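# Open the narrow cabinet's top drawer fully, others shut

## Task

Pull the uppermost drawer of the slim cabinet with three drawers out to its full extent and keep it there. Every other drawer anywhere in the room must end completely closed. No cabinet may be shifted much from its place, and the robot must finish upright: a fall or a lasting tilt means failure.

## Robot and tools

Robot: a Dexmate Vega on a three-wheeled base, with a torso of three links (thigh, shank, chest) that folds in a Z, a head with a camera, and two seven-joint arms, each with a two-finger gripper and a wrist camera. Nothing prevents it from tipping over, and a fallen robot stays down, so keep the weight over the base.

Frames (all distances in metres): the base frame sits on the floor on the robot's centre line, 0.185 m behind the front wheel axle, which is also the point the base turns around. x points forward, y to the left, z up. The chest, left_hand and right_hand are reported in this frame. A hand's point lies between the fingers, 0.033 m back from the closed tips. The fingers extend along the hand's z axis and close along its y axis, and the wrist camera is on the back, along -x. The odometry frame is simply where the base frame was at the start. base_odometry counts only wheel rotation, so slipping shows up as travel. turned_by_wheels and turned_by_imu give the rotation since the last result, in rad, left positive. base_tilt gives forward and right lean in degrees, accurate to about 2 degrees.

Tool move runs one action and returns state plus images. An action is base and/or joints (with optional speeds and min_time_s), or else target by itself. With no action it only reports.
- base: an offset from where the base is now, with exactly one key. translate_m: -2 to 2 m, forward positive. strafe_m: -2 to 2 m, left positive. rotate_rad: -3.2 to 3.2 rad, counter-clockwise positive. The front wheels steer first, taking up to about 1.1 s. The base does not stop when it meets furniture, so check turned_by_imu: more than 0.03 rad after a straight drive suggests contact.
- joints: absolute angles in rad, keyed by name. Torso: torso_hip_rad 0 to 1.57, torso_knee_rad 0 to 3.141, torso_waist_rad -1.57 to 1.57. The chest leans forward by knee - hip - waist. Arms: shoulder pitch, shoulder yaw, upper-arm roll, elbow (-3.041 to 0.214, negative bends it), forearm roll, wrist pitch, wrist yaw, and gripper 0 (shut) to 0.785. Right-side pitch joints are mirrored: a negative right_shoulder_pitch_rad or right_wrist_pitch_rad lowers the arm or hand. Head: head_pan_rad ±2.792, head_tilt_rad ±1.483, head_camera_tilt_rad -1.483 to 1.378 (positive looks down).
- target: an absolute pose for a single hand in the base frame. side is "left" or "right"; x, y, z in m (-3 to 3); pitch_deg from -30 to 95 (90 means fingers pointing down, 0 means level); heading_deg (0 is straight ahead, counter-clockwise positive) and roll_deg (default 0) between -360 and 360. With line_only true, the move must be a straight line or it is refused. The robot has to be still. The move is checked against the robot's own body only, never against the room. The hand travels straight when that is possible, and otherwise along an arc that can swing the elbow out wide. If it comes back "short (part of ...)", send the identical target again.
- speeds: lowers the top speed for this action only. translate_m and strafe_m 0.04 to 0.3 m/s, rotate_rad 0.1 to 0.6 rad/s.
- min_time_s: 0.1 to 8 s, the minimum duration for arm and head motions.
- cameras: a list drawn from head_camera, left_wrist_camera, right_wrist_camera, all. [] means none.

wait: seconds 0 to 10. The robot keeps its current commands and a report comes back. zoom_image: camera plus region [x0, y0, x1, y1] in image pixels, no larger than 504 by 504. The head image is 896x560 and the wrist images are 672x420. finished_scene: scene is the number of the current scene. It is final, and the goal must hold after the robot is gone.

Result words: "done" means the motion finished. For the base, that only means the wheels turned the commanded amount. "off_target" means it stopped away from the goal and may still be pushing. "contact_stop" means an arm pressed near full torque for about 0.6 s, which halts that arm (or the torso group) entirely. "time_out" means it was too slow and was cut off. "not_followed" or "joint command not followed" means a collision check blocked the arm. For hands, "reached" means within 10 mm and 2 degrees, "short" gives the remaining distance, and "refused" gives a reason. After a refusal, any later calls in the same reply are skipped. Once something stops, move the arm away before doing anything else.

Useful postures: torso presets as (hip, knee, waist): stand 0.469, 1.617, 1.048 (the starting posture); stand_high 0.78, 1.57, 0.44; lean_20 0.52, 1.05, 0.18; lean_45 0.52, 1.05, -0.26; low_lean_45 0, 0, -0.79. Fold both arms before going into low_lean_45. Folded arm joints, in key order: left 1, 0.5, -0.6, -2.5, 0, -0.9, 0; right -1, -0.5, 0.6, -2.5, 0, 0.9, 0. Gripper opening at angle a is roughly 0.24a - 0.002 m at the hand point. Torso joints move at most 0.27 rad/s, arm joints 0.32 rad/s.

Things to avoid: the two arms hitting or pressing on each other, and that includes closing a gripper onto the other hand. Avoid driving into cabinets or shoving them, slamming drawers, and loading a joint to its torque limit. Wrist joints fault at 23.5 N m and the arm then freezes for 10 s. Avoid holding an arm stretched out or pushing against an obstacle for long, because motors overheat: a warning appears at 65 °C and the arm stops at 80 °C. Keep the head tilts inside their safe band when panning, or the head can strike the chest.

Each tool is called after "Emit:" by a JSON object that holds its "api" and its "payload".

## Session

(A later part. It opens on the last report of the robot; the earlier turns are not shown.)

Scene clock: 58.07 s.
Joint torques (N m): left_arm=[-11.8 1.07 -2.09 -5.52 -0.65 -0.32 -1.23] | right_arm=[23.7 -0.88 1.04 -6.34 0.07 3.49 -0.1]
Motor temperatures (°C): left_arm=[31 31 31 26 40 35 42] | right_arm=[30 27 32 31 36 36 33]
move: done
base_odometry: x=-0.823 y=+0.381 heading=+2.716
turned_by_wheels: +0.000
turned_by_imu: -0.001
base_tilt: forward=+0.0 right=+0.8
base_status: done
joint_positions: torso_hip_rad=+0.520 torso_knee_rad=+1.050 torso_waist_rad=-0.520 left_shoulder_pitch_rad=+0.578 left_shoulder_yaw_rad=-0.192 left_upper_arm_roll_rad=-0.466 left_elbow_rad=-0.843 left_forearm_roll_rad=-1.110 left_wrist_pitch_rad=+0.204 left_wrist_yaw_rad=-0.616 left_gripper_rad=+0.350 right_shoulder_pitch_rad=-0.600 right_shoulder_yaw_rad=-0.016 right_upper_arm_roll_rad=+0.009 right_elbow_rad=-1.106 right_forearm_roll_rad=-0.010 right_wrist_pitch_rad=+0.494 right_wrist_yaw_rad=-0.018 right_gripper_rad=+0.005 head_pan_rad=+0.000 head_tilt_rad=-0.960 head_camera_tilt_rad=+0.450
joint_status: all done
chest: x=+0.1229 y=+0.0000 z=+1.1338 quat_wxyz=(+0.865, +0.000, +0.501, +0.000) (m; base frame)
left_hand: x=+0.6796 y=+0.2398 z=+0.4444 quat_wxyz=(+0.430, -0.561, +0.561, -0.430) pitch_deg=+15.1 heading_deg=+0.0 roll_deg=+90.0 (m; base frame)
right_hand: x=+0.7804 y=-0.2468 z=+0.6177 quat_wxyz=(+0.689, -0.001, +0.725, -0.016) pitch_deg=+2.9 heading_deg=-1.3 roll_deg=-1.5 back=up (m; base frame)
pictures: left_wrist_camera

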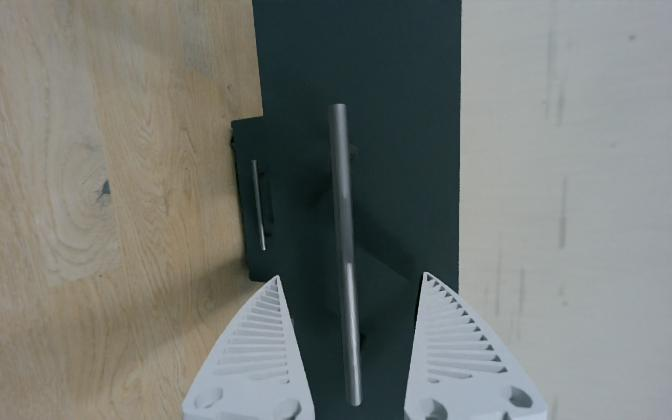

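Emit:
{"api": "move", "payload": {"base": {"translate_m": 0.022}, "speeds": {"translate_m": 0.06}, "cameras": []}}

Emit:
{"api": "move", "payload": {"joints": {"left_gripper_rad": 0.0}, "cameras": []}}

Emit:
{"api": "move", "payload": {"base": {"translate_m": -0.11}, "speeds": {"translate_m": 0.06}, "cameras": ["left_wrist_camera", "head_camera"]}}

Scene clock: 59.73 s.
Joint torques (N m): left_arm=[-14.45 1.99 -0.83 -4.84 -0.73 -0.08 -0.98] | right_arm=[23.2 -1.28 1.14 -5.8 0.15 3.15 -0.29]
Motor temperatures (°C): left_arm=[31 31 31 26 40 35 42] | right_arm=[30 27 32 31 36 36 33]
move: done
base_odometry: x=-0.843 y=+0.390 heading=+2.715
turned_by_wheels: -0.001
turned_by_imu: -0.001
base_tilt: forward=+0.0 right=+0.7
base_status: done
joint_positions: torso_hip_rad=+0.520 torso_knee_rad=+1.050 torso_waist_rad=-0.520 left_shoulder_pitch_rad=+0.578 left_shoulder_yaw_rad=-0.192 left_upper_arm_roll_rad=-0.466 left_elbow_rad=-0.843 left_forearm_roll_rad=-1.110 left_wrist_pitch_rad=+0.204 left_wrist_yaw_rad=-0.616 left_gripper_rad=+0.350 right_shoulder_pitch_rad=-0.600 right_shoulder_yaw_rad=-0.016 right_upper_arm_roll_rad=+0.009 right_elbow_rad=-1.106 right_forearm_roll_rad=-0.010 right_wrist_pitch_rad=+0.494 right_wrist_yaw_rad=-0.018 right_gripper_rad=+0.005 head_pan_rad=+0.000 head_tilt_rad=-0.960 head_camera_tilt_rad=+0.450
joint_status: not commanded
chest: x=+0.1230 y=+0.0000 z=+1.1337 quat_wxyz=(+0.865, +0.000, +0.501, +0.000) (m; base frame)
left_hand: x=+0.6795 y=+0.2398 z=+0.4443 quat_wxyz=(+0.430, -0.561, +0.561, -0.430) pitch_deg=+15.1 heading_deg=+0.0 roll_deg=+90.0 (m; base frame)
right_hand: x=+0.7804 y=-0.2468 z=+0.6176 quat_wxyz=(+0.689, -0.001, +0.725, -0.016) pitch_deg=+2.9 heading_deg=-1.3 roll_deg=-1.5 back=up (m; base frame)
pictures: none
No camera images: "cameras" was empty.

Scene clock: 60.63 s.
Joint torques (N m): left_arm=[-14.16 2.11 -1.09 -6.71 -0.72 -0.31 -2.77] | right_arm=[22.7 -1.27 1.06 -5.75 0.09 2.66 -0.36]
Motor temperatures (°C): left_arm=[31 31 31 26 40 35 42] | right_arm=[30 27 32 31 36 36 33]
move: done
base_odometry: x=-0.843 y=+0.390 heading=+2.715
turned_by_wheels: +0.000
turned_by_imu: +0.000
base_tilt: forward=+0.1 right=+0.8
base_status: not commanded
joint_positions: torso_hip_rad=+0.520 torso_knee_rad=+1.050 torso_waist_rad=-0.520 left_shoulder_pitch_rad=+0.578 left_shoulder_yaw_rad=-0.192 left_upper_arm_roll_rad=-0.466 left_elbow_rad=-0.843 left_forearm_roll_rad=-1.110 left_wrist_pitch_rad=+0.204 left_wrist_yaw_rad=-0.615 left_gripper_rad=+0.000 right_shoulder_pitch_rad=-0.600 right_shoulder_yaw_rad=-0.016 right_upper_arm_roll_rad=+0.009 right_elbow_rad=-1.106 right_forearm_roll_rad=-0.010 right_wrist_pitch_rad=+0.494 right_wrist_yaw_rad=-0.018 right_gripper_rad=+0.005 head_pan_rad=+0.000 head_tilt_rad=-0.960 head_camera_tilt_rad=+0.450
joint_status: all done
chest: x=+0.1230 y=+0.0000 z=+1.1337 quat_wxyz=(+0.865, +0.000, +0.501, +0.000) (m; base frame)
left_hand: x=+0.6794 y=+0.2398 z=+0.4440 quat_wxyz=(+0.430, -0.562, +0.561, -0.430) pitch_deg=+15.1 heading_deg=+0.0 roll_deg=+90.0 (m; base frame)
right_hand: x=+0.7804 y=-0.2468 z=+0.6176 quat_wxyz=(+0.689, -0.001, +0.725, -0.016) pitch_deg=+2.9 heading_deg=-1.3 roll_deg=-1.5 back=up (m; base frame)
pictures: none
No camera images: "cameras" was empty.

Scene clock: 63.17 s.
Joint torques (N m): left_arm=[-11.64 2.18 -0.69 -5.29 -0.66 0.25 -1.17] | right_arm=[22.24 -1.98 0.72 -5.89 0.3 3.74 -0.01]
Motor temperatures (°C): left_arm=[31 31 31 26 40 35 42] | right_arm=[30 27 32 31 36 36 33]
move: done
base_odometry: x=-0.743 y=+0.345 heading=+2.716
turned_by_wheels: +0.001
turned_by_imu: +0.003
base_tilt: forward=+0.1 right=+0.8
base_status: done
joint_positions: torso_hip_rad=+0.520 torso_knee_rad=+1.050 torso_waist_rad=-0.520 left_shoulder_pitch_rad=+0.578 left_shoulder_yaw_rad=-0.192 left_upper_arm_roll_rad=-0.466 left_elbow_rad=-0.843 left_forearm_roll_rad=-1.110 left_wrist_pitch_rad=+0.204 left_wrist_yaw_rad=-0.616 left_gripper_rad=+0.000 right_shoulder_pitch_rad=-0.600 right_shoulder_yaw_rad=-0.016 right_upper_arm_roll_rad=+0.009 right_elbow_rad=-1.106 right_forearm_roll_rad=-0.010 right_wrist_pitch_rad=+0.494 right_wrist_yaw_rad=-0.018 right_gripper_rad=+0.005 head_pan_rad=+0.000 head_tilt_rad=-0.960 head_camera_tilt_rad=+0.450
joint_status: not commanded
chest: x=+0.1229 y=+0.0000 z=+1.1338 quat_wxyz=(+0.865, +0.000, +0.501, +0.000) (m; base frame)
left_hand: x=+0.6796 y=+0.2398 z=+0.4444 quat_wxyz=(+0.430, -0.561, +0.561, -0.430) pitch_deg=+15.1 heading_deg=+0.0 roll_deg=+90.0 (m; base frame)
right_hand: x=+0.7804 y=-0.2468 z=+0.6177 quat_wxyz=(+0.689, -0.001, +0.725, -0.016) pitch_deg=+2.9 heading_deg=-1.3 roll_deg=-1.5 back=up (m; base frame)
pictures: head_camera, left_wrist_camera

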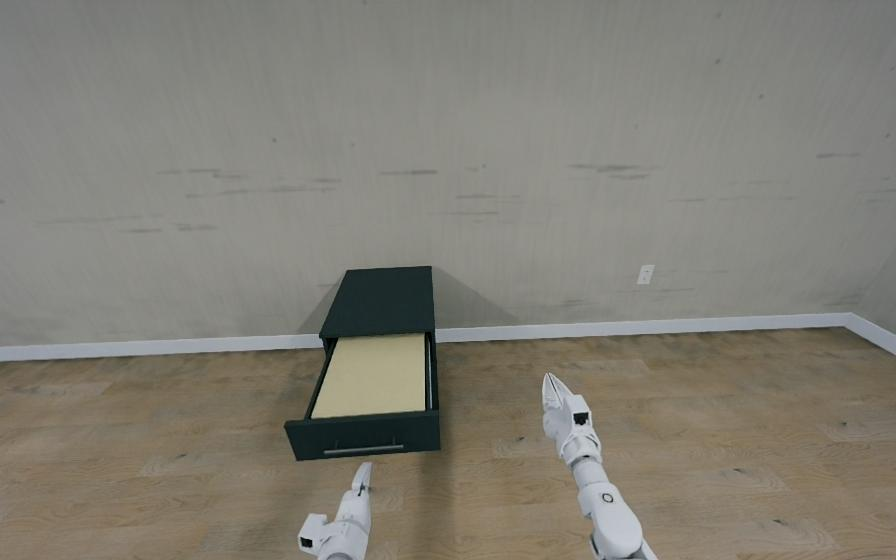

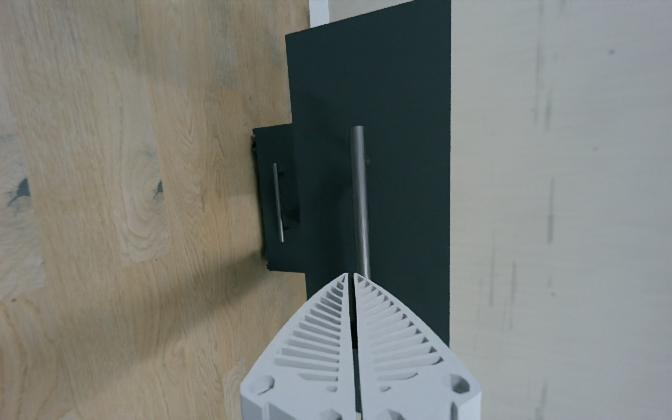

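Emit:
{"api": "finished_scene", "payload": {"scene": 2}}

The scene is finished: the task was done.


## Next scene

The same job, from a new start.

Emit:
{"api": "move", "payload": {"joints": {"head_tilt_rad": -0.1, "head_camera_tilt_rad": 0.35, "head_pan_rad": 0}, "cameras": ["head_camera"]}}

Emit:
{"api": "move", "payload": {"joints": {"head_pan_rad": -1.3}, "cameras": ["head_camera"]}}

Emit:
{"api": "move", "payload": {"joints": {"head_pan_rad": -2.45}, "cameras": ["head_camera"]}}

Scene clock: 0.90 s.
Joint torques (N m): left_arm=[4.14 0.25 -1.08 -3.72 0.03 -2.64 0.12] | right_arm=[-4.44 -1.88 0.45 -2.09 -0.01 2.58 0.06]
Motor temperatures (°C): left_arm=[31 31 31 26 40 35 41] | right_arm=[29 26 32 31 36 36 33]
move: done
base_odometry: x=+0.000 y=+0.000 heading=+0.000
turned_by_wheels: +0.000
turned_by_imu: +0.000
base_tilt: forward=+0.0 right=+0.8
base_status: not commanded
joint_positions: torso_hip_rad=+0.469 torso_knee_rad=+1.617 torso_waist_rad=+1.048 left_shoulder_pitch_rad=+2.199 left_shoulder_yaw_rad=+0.008 left_upper_arm_roll_rad=-0.009 left_elbow_rad=-1.083 left_forearm_roll_rad=+0.016 left_wrist_pitch_rad=-0.484 left_wrist_yaw_rad=+0.004 left_gripper_rad=+0.005 right_shoulder_pitch_rad=-2.209 right_shoulder_yaw_rad=+0.017 right_upper_arm_roll_rad=-0.013 right_elbow_rad=-1.119 right_forearm_roll_rad=-0.015 right_wrist_pitch_rad=+0.484 right_wrist_yaw_rad=-0.019 right_gripper_rad=+0.005 head_pan_rad=+0.000 head_tilt_rad=-0.100 head_camera_tilt_rad=+0.350
joint_status: all done
chest: x=-0.0111 y=+0.0000 z=+1.4155 quat_wxyz=(+0.999, +0.000, +0.050, +0.000) (m; base frame)
left_hand: x=+0.1862 y=+0.2374 z=+0.5952 quat_wxyz=(+0.407, +0.009, +0.913, +0.007) pitch_deg=+41.9 heading_deg=+0.4 roll_deg=+1.6 back=up (m; base frame)
right_hand: x=+0.1977 y=-0.2171 z=+0.6067 quat_wxyz=(+0.419, +0.002, +0.908, +0.001) pitch_deg=+40.4 heading_deg=+0.0 roll_deg=+0.2 back=up (m; base frame)
pictures: head_camera

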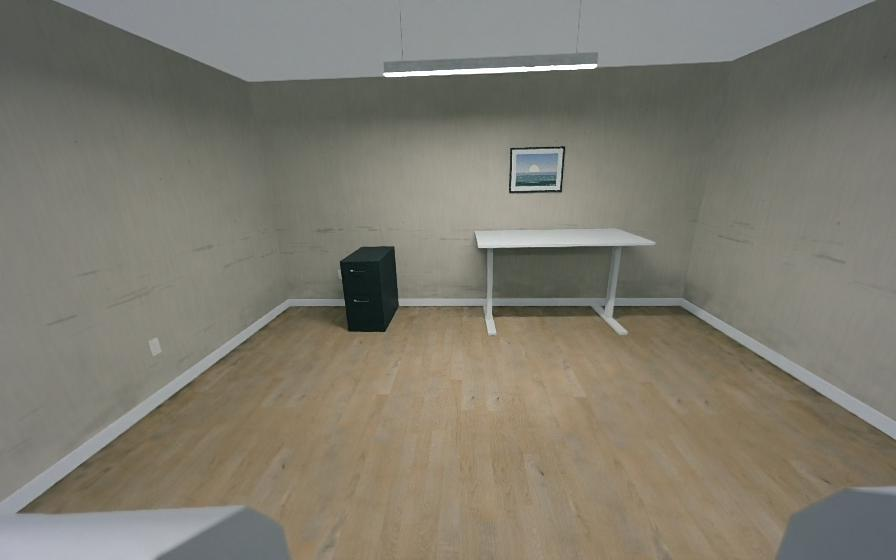

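Scene clock: 2.43 s.
Joint torques (N m): left_arm=[5.86 -0.37 -1.06 -3.2 0.32 -1.94 -0.29] | right_arm=[-4.55 -0.38 0.39 -1.84 0.07 2.21 -0.02]
Motor temperatures (°C): left_arm=[31 31 31 26 40 35 41] | right_arm=[29 26 32 31 36 36 33]
move: done
base_odometry: x=+0.000 y=+0.000 heading=+0.000
turned_by_wheels: +0.000
turned_by_imu: +0.000
base_tilt: forward=+0.0 right=+0.7
base_status: not commanded
joint_positions: torso_hip_rad=+0.469 torso_knee_rad=+1.617 torso_waist_rad=+1.048 left_shoulder_pitch_rad=+2.199 left_shoulder_yaw_rad=+0.008 left_upper_arm_roll_rad=-0.009 left_elbow_rad=-1.083 left_forearm_roll_rad=+0.016 left_wrist_pitch_rad=-0.484 left_wrist_yaw_rad=+0.004 left_gripper_rad=+0.005 right_shoulder_pitch_rad=-2.209 right_shoulder_yaw_rad=+0.017 right_upper_arm_roll_rad=-0.013 right_elbow_rad=-1.119 right_forearm_roll_rad=-0.015 right_wrist_pitch_rad=+0.484 right_wrist_yaw_rad=-0.019 right_gripper_rad=+0.005 head_pan_rad=-1.300 head_tilt_rad=-0.100 head_camera_tilt_rad=+0.350
joint_status: all done
chest: x=-0.0111 y=+0.0000 z=+1.4155 quat_wxyz=(+0.999, +0.000, +0.050, +0.000) (m; base frame)
left_hand: x=+0.1862 y=+0.2374 z=+0.5952 quat_wxyz=(+0.407, +0.009, +0.913, +0.007) pitch_deg=+41.9 heading_deg=+0.4 roll_deg=+1.6 back=up (m; base frame)
right_hand: x=+0.1977 y=-0.2171 z=+0.6067 quat_wxyz=(+0.419, +0.002, +0.908, +0.001) pitch_deg=+40.4 heading_deg=+0.0 roll_deg=+0.2 back=up (m; base frame)
pictures: head_camera

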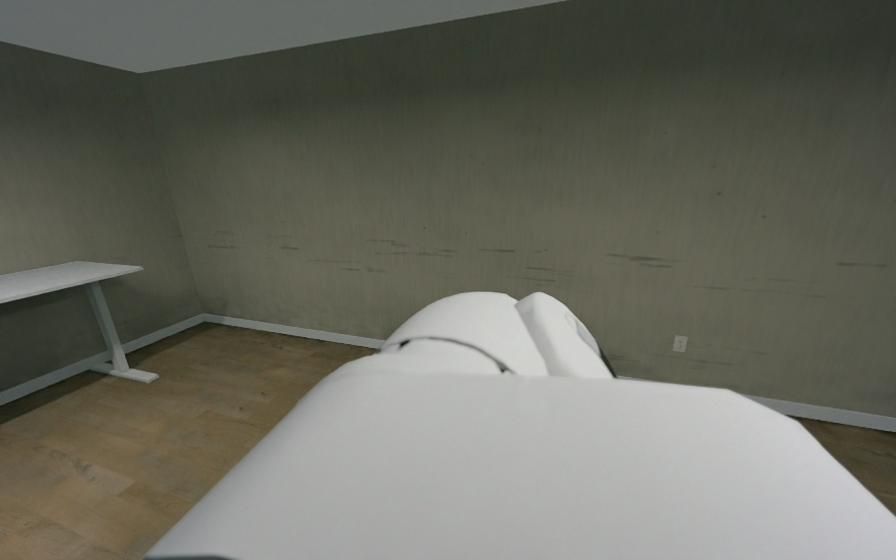

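Scene clock: 3.87 s.
Joint torques (N m): left_arm=[5.58 -0.79 -0.77 -2.99 -0.05 -2.11 -0.19] | right_arm=[-3.16 -1.52 0.1 -2.84 0.09 2.86 0]
Motor temperatures (°C): left_arm=[31 31 31 26 40 35 41] | right_arm=[29 26 32 31 36 36 33]
move: done
base_odometry: x=+0.000 y=+0.000 heading=+0.000
turned_by_wheels: +0.000
turned_by_imu: +0.000
base_tilt: forward=+0.1 right=+0.7
base_status: not commanded
joint_positions: torso_hip_rad=+0.469 torso_knee_rad=+1.617 torso_waist_rad=+1.048 left_shoulder_pitch_rad=+2.199 left_shoulder_yaw_rad=+0.008 left_upper_arm_roll_rad=-0.009 left_elbow_rad=-1.083 left_forearm_roll_rad=+0.016 left_wrist_pitch_rad=-0.484 left_wrist_yaw_rad=+0.004 left_gripper_rad=+0.005 right_shoulder_pitch_rad=-2.209 right_shoulder_yaw_rad=+0.017 right_upper_arm_roll_rad=-0.013 right_elbow_rad=-1.119 right_forearm_roll_rad=-0.015 right_wrist_pitch_rad=+0.484 right_wrist_yaw_rad=-0.019 right_gripper_rad=+0.005 head_pan_rad=-2.450 head_tilt_rad=-0.100 head_camera_tilt_rad=+0.350
joint_status: all done
chest: x=-0.0111 y=+0.0000 z=+1.4155 quat_wxyz=(+0.999, +0.000, +0.050, +0.000) (m; base frame)
left_hand: x=+0.1862 y=+0.2374 z=+0.5952 quat_wxyz=(+0.407, +0.009, +0.913, +0.007) pitch_deg=+41.9 heading_deg=+0.4 roll_deg=+1.6 back=up (m; base frame)
right_hand: x=+0.1977 y=-0.2171 z=+0.6067 quat_wxyz=(+0.419, +0.002, +0.908, +0.001) pitch_deg=+40.4 heading_deg=+0.0 roll_deg=+0.2 back=up (m; base frame)
pictures: head_camera

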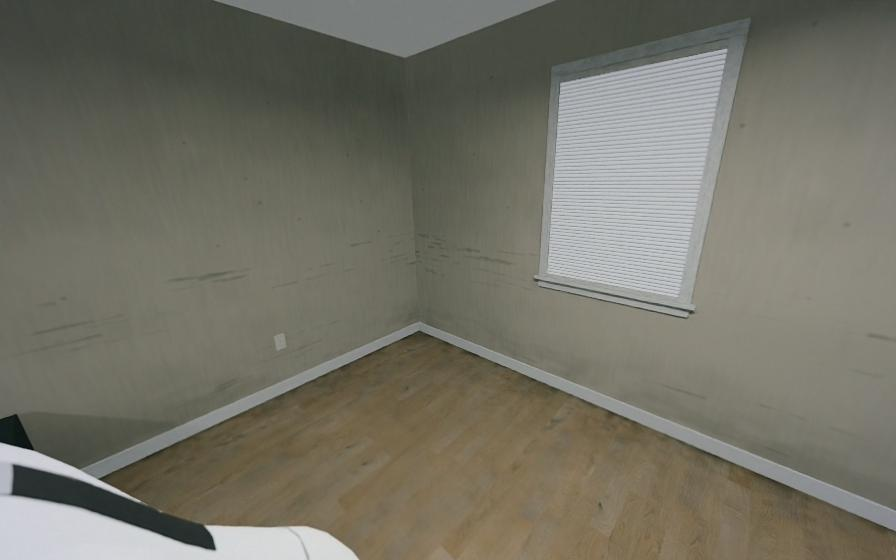

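Emit:
{"api": "move", "payload": {"base": {"translate_m": 0.22}, "joints": {"torso_hip_rad": 0.479, "torso_knee_rad": 1.51, "torso_waist_rad": 0.76, "left_shoulder_pitch_rad": 1.88, "right_shoulder_pitch_rad": -1.88, "head_pan_rad": -0.9}, "cameras": []}}

Emit:
{"api": "move", "payload": {"base": {"rotate_rad": -1.571}, "joints": {"torso_hip_rad": 0.52, "torso_knee_rad": 1.05, "torso_waist_rad": -0.52, "left_shoulder_pitch_rad": 0.578, "right_shoulder_pitch_rad": -0.6, "left_forearm_roll_rad": -1.11, "left_gripper_rad": 0.35, "head_pan_rad": 0, "head_tilt_rad": -0.96, "head_camera_tilt_rad": 0.45}, "cameras": ["head_camera", "left_wrist_camera"]}}

Scene clock: 7.77 s.
Joint torques (N m): left_arm=[-2.88 1.77 -0.66 -4.11 -0.19 -2.47 0.09] | right_arm=[9.55 -1.33 0.53 -3.81 0.03 2.67 0.08]
Motor temperatures (°C): left_arm=[31 31 31 26 40 35 41] | right_arm=[29 26 32 31 36 36 33]
move: done
base_odometry: x=+0.220 y=+0.000 heading=+0.000
turned_by_wheels: +0.000
turned_by_imu: +0.001
base_tilt: forward=+0.1 right=+0.7
base_status: done
joint_positions: torso_hip_rad=+0.479 torso_knee_rad=+1.510 torso_waist_rad=+0.760 left_shoulder_pitch_rad=+1.884 left_shoulder_yaw_rad=+0.008 left_upper_arm_roll_rad=-0.009 left_elbow_rad=-1.083 left_forearm_roll_rad=+0.016 left_wrist_pitch_rad=-0.484 left_wrist_yaw_rad=+0.004 left_gripper_rad=+0.005 right_shoulder_pitch_rad=-1.884 right_shoulder_yaw_rad=+0.017 right_upper_arm_roll_rad=-0.013 right_elbow_rad=-1.119 right_forearm_roll_rad=-0.015 right_wrist_pitch_rad=+0.484 right_wrist_yaw_rad=-0.019 right_gripper_rad=+0.005 head_pan_rad=-0.900 head_tilt_rad=-0.100 head_camera_tilt_rad=+0.350
joint_status: all done
chest: x=+0.0155 y=+0.0000 z=+1.4026 quat_wxyz=(+0.991, +0.000, +0.135, +0.000) (m; base frame)
left_hand: x=+0.3285 y=+0.2374 z=+0.6191 quat_wxyz=(+0.472, +0.008, +0.882, +0.008) pitch_deg=+33.7 heading_deg=+0.4 roll_deg=+1.5 back=up (m; base frame)
right_hand: x=+0.3453 y=-0.2171 z=+0.6351 quat_wxyz=(+0.488, +0.002, +0.873, +0.001) pitch_deg=+31.6 heading_deg=+0.0 roll_deg=+0.2 back=up (m; base frame)
pictures: none
No camera images: "cameras" was empty.

Scene clock: 13.80 s.
Joint torques (N m): left_arm=[-21.79 1.92 -1.08 -6.13 1.31 -1.53 -0.72] | right_arm=[23.95 -0.52 0.69 -5.09 0.1 3.3 0.05]
Motor temperatures (°C): left_arm=[31 31 31 26 40 35 41] | right_arm=[30 26 32 31 36 36 33]
move: done
base_odometry: x=+0.222 y=+0.001 heading=-1.575
turned_by_wheels: -1.575
turned_by_imu: -1.565
base_tilt: forward=+0.1 right=+0.7
base_status: done
joint_positions: torso_hip_rad=+0.520 torso_knee_rad=+1.050 torso_waist_rad=-0.520 left_shoulder_pitch_rad=+0.580 left_shoulder_yaw_rad=+0.008 left_upper_arm_roll_rad=-0.009 left_elbow_rad=-1.083 left_forearm_roll_rad=-1.109 left_wrist_pitch_rad=-0.484 left_wrist_yaw_rad=+0.004 left_gripper_rad=+0.350 right_shoulder_pitch_rad=-0.602 right_shoulder_yaw_rad=+0.017 right_upper_arm_roll_rad=-0.013 right_elbow_rad=-1.119 right_forearm_roll_rad=-0.015 right_wrist_pitch_rad=+0.484 right_wrist_yaw_rad=-0.019 right_gripper_rad=+0.005 head_pan_rad=+0.000 head_tilt_rad=-0.960 head_camera_tilt_rad=+0.450
joint_status: all done
chest: x=+0.1230 y=+0.0000 z=+1.1338 quat_wxyz=(+0.865, +0.000, +0.501, +0.000) (m; base frame)
left_hand: x=+0.7291 y=+0.4112 z=+0.5225 quat_wxyz=(+0.584, -0.509, +0.619, -0.134) pitch_deg=+16.4 heading_deg=+26.5 roll_deg=-52.4 back=up (m; base frame)
right_hand: x=+0.7821 y=-0.2171 z=+0.6206 quat_wxyz=(+0.690, +0.001, +0.724, +0.002) pitch_deg=+2.8 heading_deg=+0.0 roll_deg=+0.2 back=up (m; base frame)
pictures: head_camera, left_wrist_camera

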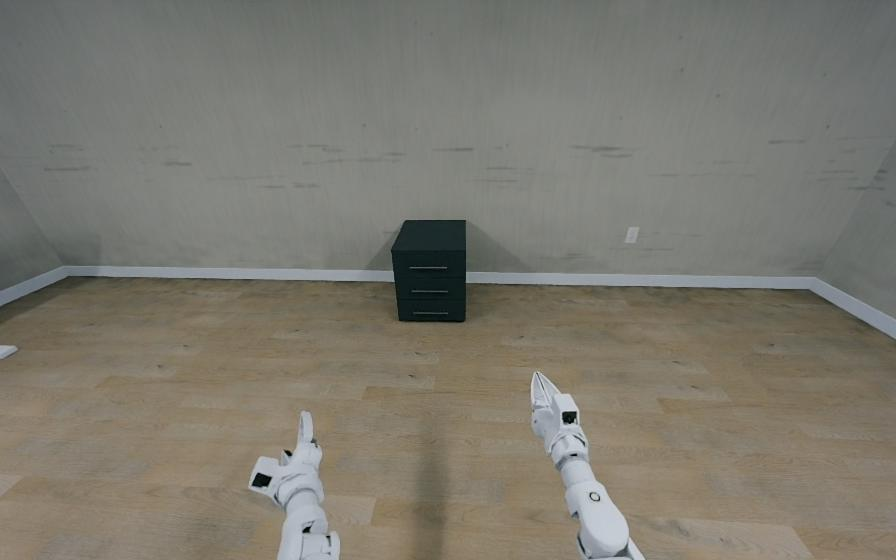

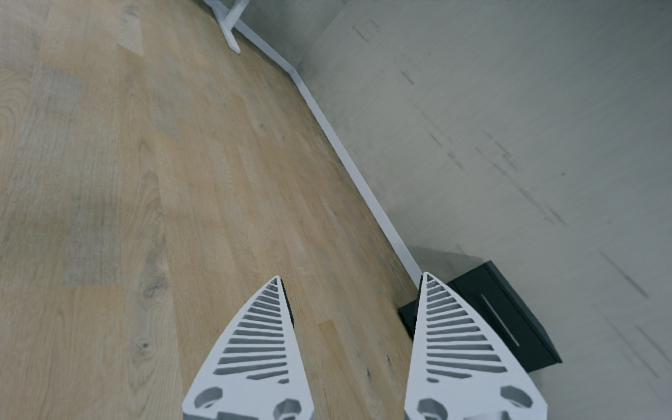

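Emit:
{"api": "move", "payload": {"base": {"rotate_rad": -0.075}, "joints": {"left_shoulder_pitch_rad": 0.578, "left_shoulder_yaw_rad": -0.192, "left_upper_arm_roll_rad": -0.466, "left_elbow_rad": -0.843, "left_forearm_roll_rad": -1.11, "left_wrist_pitch_rad": 0.204, "left_wrist_yaw_rad": -0.616}, "cameras": ["head_camera"]}}

Emit:
{"api": "move", "payload": {"base": {"translate_m": 0.85}, "cameras": ["head_camera", "left_wrist_camera"]}}

Scene clock: 18.63 s.
Joint torques (N m): left_arm=[-16.49 -3.07 -2.2 -3.92 -0.21 -0.09 -1.71] | right_arm=[24.75 -1.33 0.41 -6.24 0.05 3.46 0.11]
Motor temperatures (°C): left_arm=[31 31 31 26 40 35 41] | right_arm=[30 26 32 31 36 36 33]
move: done
base_odometry: x=+0.222 y=+0.001 heading=-1.650
turned_by_wheels: -0.075
turned_by_imu: -0.074
base_tilt: forward=+0.1 right=+0.7
base_status: done
joint_positions: torso_hip_rad=+0.520 torso_knee_rad=+1.050 torso_waist_rad=-0.520 left_shoulder_pitch_rad=+0.578 left_shoulder_yaw_rad=-0.191 left_upper_arm_roll_rad=-0.463 left_elbow_rad=-0.844 left_forearm_roll_rad=-1.110 left_wrist_pitch_rad=+0.200 left_wrist_yaw_rad=-0.612 left_gripper_rad=+0.350 right_shoulder_pitch_rad=-0.600 right_shoulder_yaw_rad=+0.017 right_upper_arm_roll_rad=-0.013 right_elbow_rad=-1.119 right_forearm_roll_rad=-0.015 right_wrist_pitch_rad=+0.484 right_wrist_yaw_rad=-0.019 right_gripper_rad=+0.005 head_pan_rad=+0.000 head_tilt_rad=-0.960 head_camera_tilt_rad=+0.450
joint_status: all done
chest: x=+0.1230 y=+0.0000 z=+1.1338 quat_wxyz=(+0.865, +0.000, +0.501, +0.000) (m; base frame)
left_hand: x=+0.6801 y=+0.2409 z=+0.4442 quat_wxyz=(+0.431, -0.561, +0.563, -0.428) pitch_deg=+15.2 heading_deg=+0.1 roll_deg=-89.7 (m; base frame)
right_hand: x=+0.7827 y=-0.2171 z=+0.6215 quat_wxyz=(+0.690, +0.001, +0.724, +0.002) pitch_deg=+2.7 heading_deg=+0.0 roll_deg=+0.2 back=up (m; base frame)
pictures: head_camera

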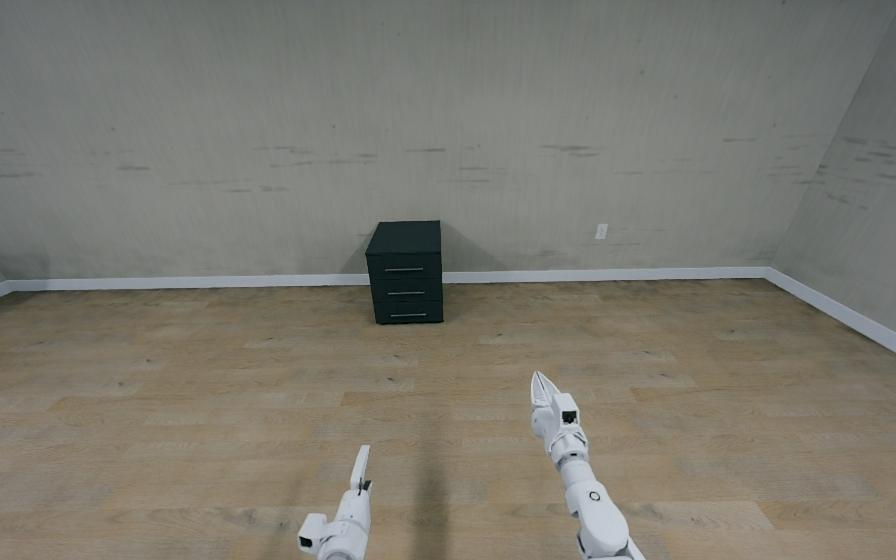

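Scene clock: 23.27 s.
Joint torques (N m): left_arm=[-14.82 -3.86 -1.62 -4.8 -0.28 -0.17 -1.53] | right_arm=[22.91 -1.7 0.39 -5.5 0.07 2.47 0.13]
Motor temperatures (°C): left_arm=[31 31 31 26 40 35 41] | right_arm=[30 26 32 31 36 36 33]
move: done
base_odometry: x=+0.155 y=-0.846 heading=-1.651
turned_by_wheels: -0.001
turned_by_imu: -0.003
base_tilt: forward=+0.1 right=+0.7
base_status: done
joint_positions: torso_hip_rad=+0.520 torso_knee_rad=+1.050 torso_waist_rad=-0.520 left_shoulder_pitch_rad=+0.578 left_shoulder_yaw_rad=-0.192 left_upper_arm_roll_rad=-0.466 left_elbow_rad=-0.843 left_forearm_roll_rad=-1.110 left_wrist_pitch_rad=+0.204 left_wrist_yaw_rad=-0.616 left_gripper_rad=+0.350 right_shoulder_pitch_rad=-0.600 right_shoulder_yaw_rad=+0.017 right_upper_arm_roll_rad=-0.013 right_elbow_rad=-1.119 right_forearm_roll_rad=-0.015 right_wrist_pitch_rad=+0.484 right_wrist_yaw_rad=-0.019 right_gripper_rad=+0.005 head_pan_rad=+0.000 head_tilt_rad=-0.960 head_camera_tilt_rad=+0.450
joint_status: not commanded
chest: x=+0.1229 y=+0.0000 z=+1.1338 quat_wxyz=(+0.865, +0.000, +0.501, +0.000) (m; base frame)
left_hand: x=+0.6796 y=+0.2400 z=+0.4444 quat_wxyz=(+0.430, -0.561, +0.561, -0.430) pitch_deg=+15.1 heading_deg=+0.0 roll_deg=+90.0 (m; base frame)
right_hand: x=+0.7827 y=-0.2171 z=+0.6215 quat_wxyz=(+0.690, +0.001, +0.724, +0.002) pitch_deg=+2.7 heading_deg=+0.0 roll_deg=+0.2 back=up (m; base frame)
pictures: head_camera, left_wrist_camera

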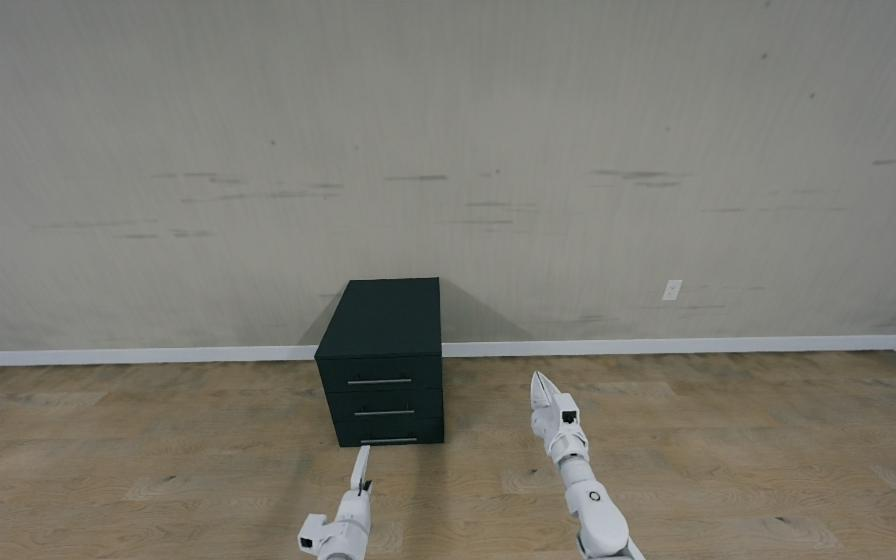

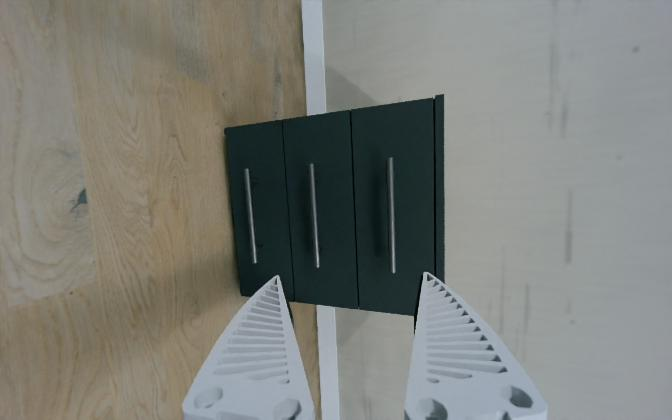

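Emit:
{"api": "move", "payload": {"base": {"translate_m": 0.28}, "speeds": {"translate_m": 0.2}, "cameras": ["left_wrist_camera"]}}

Scene clock: 26.27 s.
Joint torques (N m): left_arm=[-13.63 -2.18 -1.39 -4.38 -0.23 0.09 -1.33] | right_arm=[23.66 -0.28 0.6 -5.92 0.18 3.41 -0.1]
Motor temperatures (°C): left_arm=[31 31 31 26 40 35 41] | right_arm=[30 26 32 31 36 36 33]
move: done
base_odometry: x=+0.133 y=-1.125 heading=-1.651
turned_by_wheels: -0.001
turned_by_imu: -0.001
base_tilt: forward=+0.1 right=+0.7
base_status: done
joint_positions: torso_hip_rad=+0.520 torso_knee_rad=+1.050 torso_waist_rad=-0.520 left_shoulder_pitch_rad=+0.578 left_shoulder_yaw_rad=-0.192 left_upper_arm_roll_rad=-0.466 left_elbow_rad=-0.843 left_forearm_roll_rad=-1.110 left_wrist_pitch_rad=+0.204 left_wrist_yaw_rad=-0.616 left_gripper_rad=+0.350 right_shoulder_pitch_rad=-0.600 right_shoulder_yaw_rad=+0.017 right_upper_arm_roll_rad=-0.013 right_elbow_rad=-1.119 right_forearm_roll_rad=-0.015 right_wrist_pitch_rad=+0.484 right_wrist_yaw_rad=-0.019 right_gripper_rad=+0.005 head_pan_rad=+0.000 head_tilt_rad=-0.960 head_camera_tilt_rad=+0.450
joint_status: not commanded
chest: x=+0.1229 y=+0.0000 z=+1.1338 quat_wxyz=(+0.865, +0.000, +0.501, +0.000) (m; base frame)
left_hand: x=+0.6796 y=+0.2400 z=+0.4444 quat_wxyz=(+0.430, -0.561, +0.561, -0.430) pitch_deg=+15.1 heading_deg=+0.0 roll_deg=+90.0 (m; base frame)
right_hand: x=+0.7827 y=-0.2171 z=+0.6215 quat_wxyz=(+0.690, +0.001, +0.724, +0.002) pitch_deg=+2.7 heading_deg=+0.0 roll_deg=+0.2 back=up (m; base frame)
pictures: left_wrist_camera

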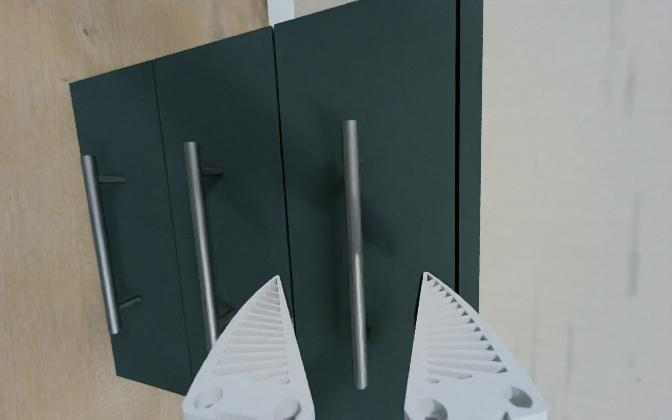

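Emit:
{"api": "move", "payload": {"base": {"translate_m": 0.041}, "speeds": {"translate_m": 0.07}, "cameras": ["left_wrist_camera"]}}

Emit:
{"api": "move", "payload": {"joints": {"left_gripper_rad": 0.0}, "cameras": ["left_wrist_camera"]}}

Scene clock: 28.17 s.
Joint torques (N m): left_arm=[-17.75 -2.2 -0.73 -6.16 0.17 0.03 1.28] | right_arm=[21.93 -1.12 0.26 -5.6 0.18 2.84 -0.19]
Motor temperatures (°C): left_arm=[31 31 31 26 40 35 41] | right_arm=[30 26 32 31 36 36 33]
move: done
base_odometry: x=+0.130 y=-1.166 heading=-1.652
turned_by_wheels: +0.000
turned_by_imu: +0.000
base_tilt: forward=+0.0 right=+0.7
base_status: done
joint_positions: torso_hip_rad=+0.520 torso_knee_rad=+1.050 torso_waist_rad=-0.520 left_shoulder_pitch_rad=+0.578 left_shoulder_yaw_rad=-0.192 left_upper_arm_roll_rad=-0.466 left_elbow_rad=-0.843 left_forearm_roll_rad=-1.110 left_wrist_pitch_rad=+0.204 left_wrist_yaw_rad=-0.617 left_gripper_rad=+0.350 right_shoulder_pitch_rad=-0.600 right_shoulder_yaw_rad=+0.017 right_upper_arm_roll_rad=-0.013 right_elbow_rad=-1.119 right_forearm_roll_rad=-0.015 right_wrist_pitch_rad=+0.484 right_wrist_yaw_rad=-0.019 right_gripper_rad=+0.005 head_pan_rad=+0.000 head_tilt_rad=-0.960 head_camera_tilt_rad=+0.450
joint_status: not commanded
chest: x=+0.1227 y=+0.0000 z=+1.1338 quat_wxyz=(+0.865, +0.000, +0.501, +0.000) (m; base frame)
left_hand: x=+0.6795 y=+0.2400 z=+0.4448 quat_wxyz=(+0.430, -0.561, +0.561, -0.430) pitch_deg=+15.0 heading_deg=+0.0 roll_deg=+90.0 (m; base frame)
right_hand: x=+0.7827 y=-0.2171 z=+0.6218 quat_wxyz=(+0.690, +0.001, +0.724, +0.002) pitch_deg=+2.7 heading_deg=+0.0 roll_deg=+0.2 back=up (m; base frame)
pictures: left_wrist_camera

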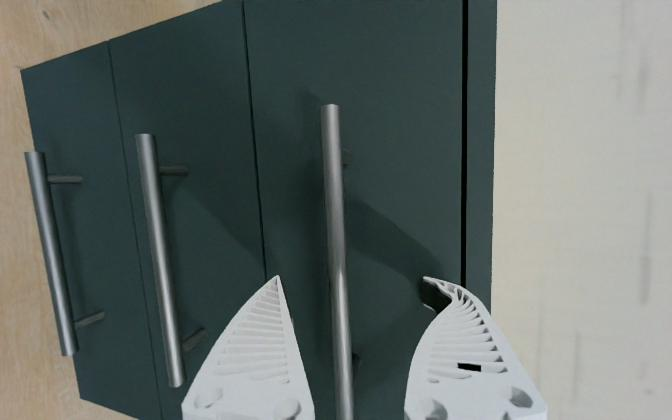

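Scene clock: 29.30 s.
Joint torques (N m): left_arm=[-15.84 -2.75 0.26 -5.55 -1.03 -0.18 -3.16] | right_arm=[22.68 -1.57 -0.07 -5.6 0 2.51 -0.24]
Motor temperatures (°C): left_arm=[31 31 31 26 40 35 42] | right_arm=[30 26 32 31 36 36 33]
move: done
base_odometry: x=+0.130 y=-1.166 heading=-1.652
turned_by_wheels: +0.000
turned_by_imu: +0.000
base_tilt: forward=+0.1 right=+0.8
base_status: not commanded
joint_positions: torso_hip_rad=+0.520 torso_knee_rad=+1.050 torso_waist_rad=-0.520 left_shoulder_pitch_rad=+0.578 left_shoulder_yaw_rad=-0.192 left_upper_arm_roll_rad=-0.466 left_elbow_rad=-0.843 left_forearm_roll_rad=-1.110 left_wrist_pitch_rad=+0.204 left_wrist_yaw_rad=-0.615 left_gripper_rad=+0.000 right_shoulder_pitch_rad=-0.600 right_shoulder_yaw_rad=+0.017 right_upper_arm_roll_rad=-0.013 right_elbow_rad=-1.119 right_forearm_roll_rad=-0.015 right_wrist_pitch_rad=+0.484 right_wrist_yaw_rad=-0.019 right_gripper_rad=+0.005 head_pan_rad=+0.000 head_tilt_rad=-0.960 head_camera_tilt_rad=+0.450
joint_status: all done
chest: x=+0.1230 y=+0.0000 z=+1.1337 quat_wxyz=(+0.865, +0.000, +0.501, +0.000) (m; base frame)
left_hand: x=+0.6793 y=+0.2400 z=+0.4439 quat_wxyz=(+0.430, -0.562, +0.561, -0.430) pitch_deg=+15.1 heading_deg=+0.0 roll_deg=+90.0 (m; base frame)
right_hand: x=+0.7827 y=-0.2171 z=+0.6214 quat_wxyz=(+0.690, +0.001, +0.724, +0.002) pitch_deg=+2.7 heading_deg=+0.0 roll_deg=+0.2 back=up (m; base frame)
pictures: left_wrist_camera

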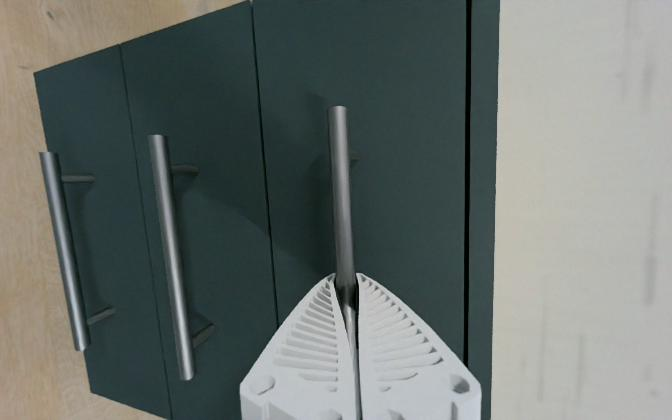

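Emit:
{"api": "move", "payload": {"base": {"translate_m": -0.26}, "speeds": {"translate_m": 0.08}, "cameras": ["left_wrist_camera"]}}

Scene clock: 33.67 s.
Joint torques (N m): left_arm=[-14.28 -0.17 -0.61 -8.88 -2.08 -1.15 -2.97] | right_arm=[22.46 -1.1 0.16 -6.54 0.05 3.28 0]
Motor temperatures (°C): left_arm=[31 31 31 26 40 35 42] | right_arm=[30 26 32 31 36 36 33]
move: done
base_odometry: x=+0.151 y=-0.907 heading=-1.653
turned_by_wheels: -0.001
turned_by_imu: -0.001
base_tilt: forward=+0.0 right=+0.8
base_status: done
joint_positions: torso_hip_rad=+0.520 torso_knee_rad=+1.050 torso_waist_rad=-0.520 left_shoulder_pitch_rad=+0.578 left_shoulder_yaw_rad=-0.192 left_upper_arm_roll_rad=-0.466 left_elbow_rad=-0.843 left_forearm_roll_rad=-1.110 left_wrist_pitch_rad=+0.204 left_wrist_yaw_rad=-0.615 left_gripper_rad=+0.000 right_shoulder_pitch_rad=-0.600 right_shoulder_yaw_rad=+0.017 right_upper_arm_roll_rad=-0.013 right_elbow_rad=-1.119 right_forearm_roll_rad=-0.015 right_wrist_pitch_rad=+0.484 right_wrist_yaw_rad=-0.019 right_gripper_rad=+0.005 head_pan_rad=+0.000 head_tilt_rad=-0.960 head_camera_tilt_rad=+0.450
joint_status: not commanded
chest: x=+0.1230 y=+0.0000 z=+1.1337 quat_wxyz=(+0.865, +0.000, +0.501, +0.000) (m; base frame)
left_hand: x=+0.6793 y=+0.2397 z=+0.4438 quat_wxyz=(+0.429, -0.562, +0.561, -0.430) pitch_deg=+15.2 heading_deg=+0.0 roll_deg=+90.0 (m; base frame)
right_hand: x=+0.7827 y=-0.2171 z=+0.6214 quat_wxyz=(+0.690, +0.001, +0.724, +0.002) pitch_deg=+2.7 heading_deg=+0.0 roll_deg=+0.2 back=up (m; base frame)
pictures: left_wrist_camera

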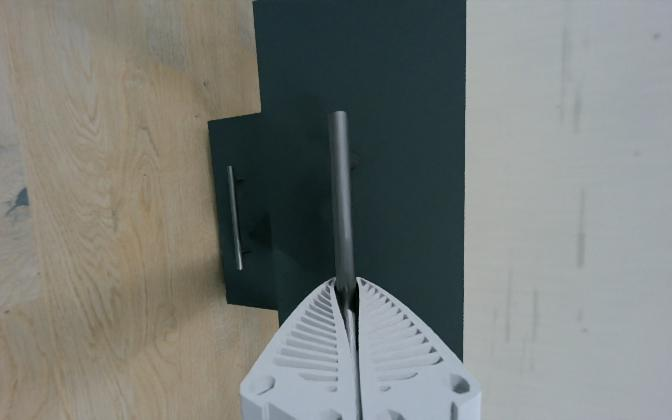

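Emit:
{"api": "move", "payload": {"base": {"translate_m": -0.14}, "speeds": {"translate_m": 0.06}, "cameras": ["left_wrist_camera", "head_camera"]}}

Scene clock: 36.97 s.
Joint torques (N m): left_arm=[-10.8 0.48 -0.11 -4.5 -0.56 -1.02 -0.66] | right_arm=[23.04 0.19 0.02 -5.64 0.19 3.04 -0.03]
Motor temperatures (°C): left_arm=[31 31 31 26 40 35 42] | right_arm=[30 26 32 31 36 36 33]
move: done
base_odometry: x=+0.162 y=-0.768 heading=-1.653
turned_by_wheels: -0.001
turned_by_imu: -0.001
base_tilt: forward=+0.0 right=+0.7
base_status: done
joint_positions: torso_hip_rad=+0.520 torso_knee_rad=+1.050 torso_waist_rad=-0.520 left_shoulder_pitch_rad=+0.578 left_shoulder_yaw_rad=-0.192 left_upper_arm_roll_rad=-0.466 left_elbow_rad=-0.843 left_forearm_roll_rad=-1.110 left_wrist_pitch_rad=+0.204 left_wrist_yaw_rad=-0.616 left_gripper_rad=+0.000 right_shoulder_pitch_rad=-0.600 right_shoulder_yaw_rad=+0.017 right_upper_arm_roll_rad=-0.013 right_elbow_rad=-1.119 right_forearm_roll_rad=-0.015 right_wrist_pitch_rad=+0.484 right_wrist_yaw_rad=-0.019 right_gripper_rad=+0.005 head_pan_rad=+0.000 head_tilt_rad=-0.960 head_camera_tilt_rad=+0.450
joint_status: not commanded
chest: x=+0.1229 y=+0.0000 z=+1.1338 quat_wxyz=(+0.865, +0.000, +0.501, +0.000) (m; base frame)
left_hand: x=+0.6796 y=+0.2399 z=+0.4445 quat_wxyz=(+0.430, -0.561, +0.561, -0.430) pitch_deg=+15.1 heading_deg=+0.0 roll_deg=+90.0 (m; base frame)
right_hand: x=+0.7827 y=-0.2171 z=+0.6216 quat_wxyz=(+0.690, +0.001, +0.724, +0.002) pitch_deg=+2.7 heading_deg=+0.0 roll_deg=+0.2 back=up (m; base frame)
pictures: head_camera, left_wrist_camera

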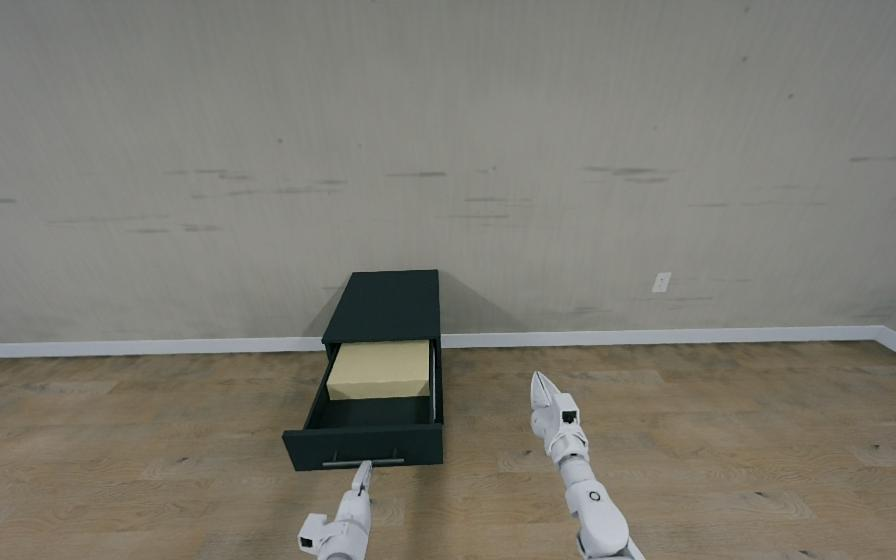

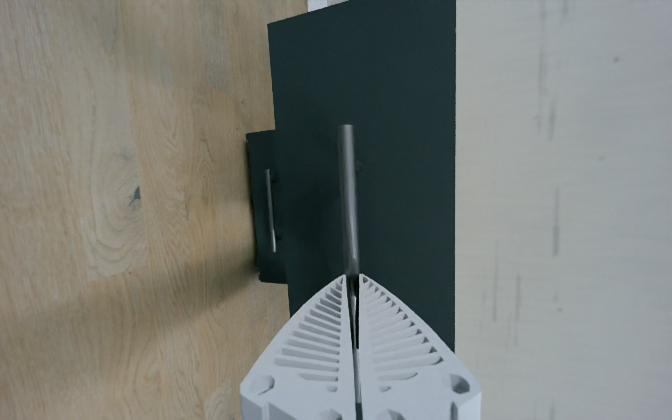

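Emit:
{"api": "move", "payload": {"base": {"translate_m": -0.07}, "speeds": {"translate_m": 0.06}, "cameras": ["left_wrist_camera", "head_camera"]}}

Scene clock: 39.13 s.
Joint torques (N m): left_arm=[-10.42 -0.07 0.17 -3.4 -0.55 -0.29 -1.14] | right_arm=[23.76 0 0.73 -5.63 0.06 3.16 -0.16]
Motor temperatures (°C): left_arm=[31 31 31 26 40 35 42] | right_arm=[30 26 32 31 36 36 33]
move: done
base_odometry: x=+0.168 y=-0.698 heading=-1.654
turned_by_wheels: -0.001
turned_by_imu: -0.001
base_tilt: forward=+0.0 right=+0.7
base_status: done
joint_positions: torso_hip_rad=+0.520 torso_knee_rad=+1.050 torso_waist_rad=-0.520 left_shoulder_pitch_rad=+0.578 left_shoulder_yaw_rad=-0.192 left_upper_arm_roll_rad=-0.466 left_elbow_rad=-0.843 left_forearm_roll_rad=-1.110 left_wrist_pitch_rad=+0.204 left_wrist_yaw_rad=-0.616 left_gripper_rad=+0.000 right_shoulder_pitch_rad=-0.600 right_shoulder_yaw_rad=+0.017 right_upper_arm_roll_rad=-0.013 right_elbow_rad=-1.119 right_forearm_roll_rad=-0.015 right_wrist_pitch_rad=+0.484 right_wrist_yaw_rad=-0.019 right_gripper_rad=+0.005 head_pan_rad=+0.000 head_tilt_rad=-0.960 head_camera_tilt_rad=+0.450
joint_status: not commanded
chest: x=+0.1229 y=+0.0000 z=+1.1338 quat_wxyz=(+0.865, +0.000, +0.501, +0.000) (m; base frame)
left_hand: x=+0.6796 y=+0.2399 z=+0.4445 quat_wxyz=(+0.430, -0.561, +0.561, -0.430) pitch_deg=+15.1 heading_deg=+0.0 roll_deg=+90.0 (m; base frame)
right_hand: x=+0.7827 y=-0.2171 z=+0.6216 quat_wxyz=(+0.690, +0.001, +0.724, +0.002) pitch_deg=+2.7 heading_deg=+0.0 roll_deg=+0.2 back=up (m; base frame)
pictures: head_camera, left_wrist_camera

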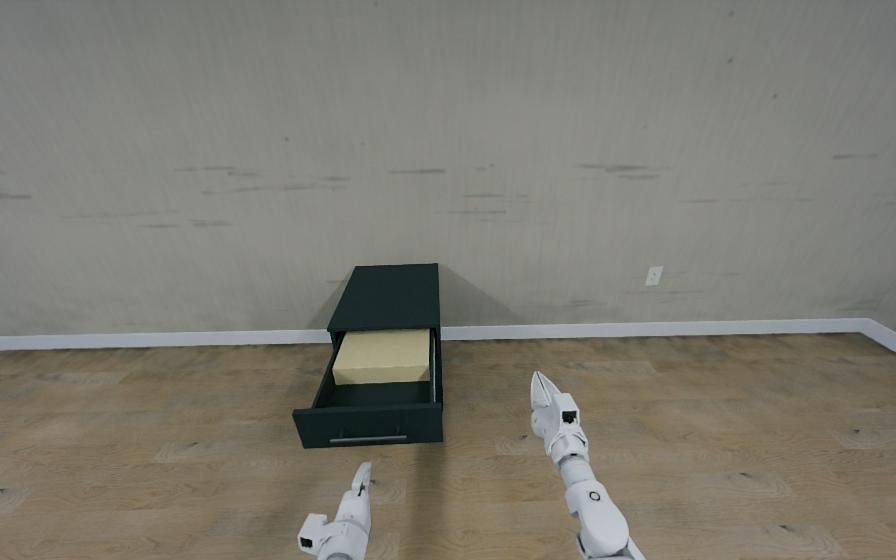

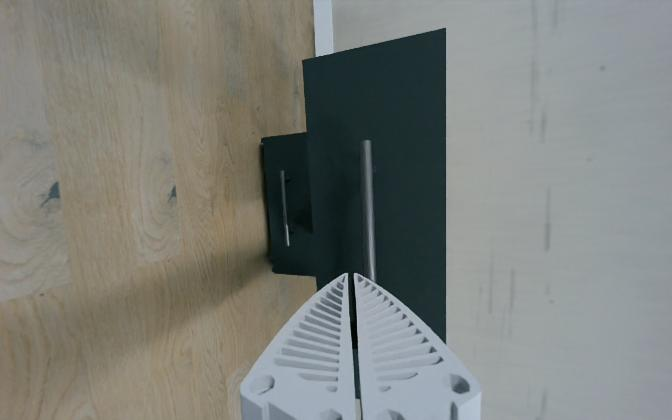

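Emit:
{"api": "finished_scene", "payload": {"scene": 3}}

The scene is finished: the task was done.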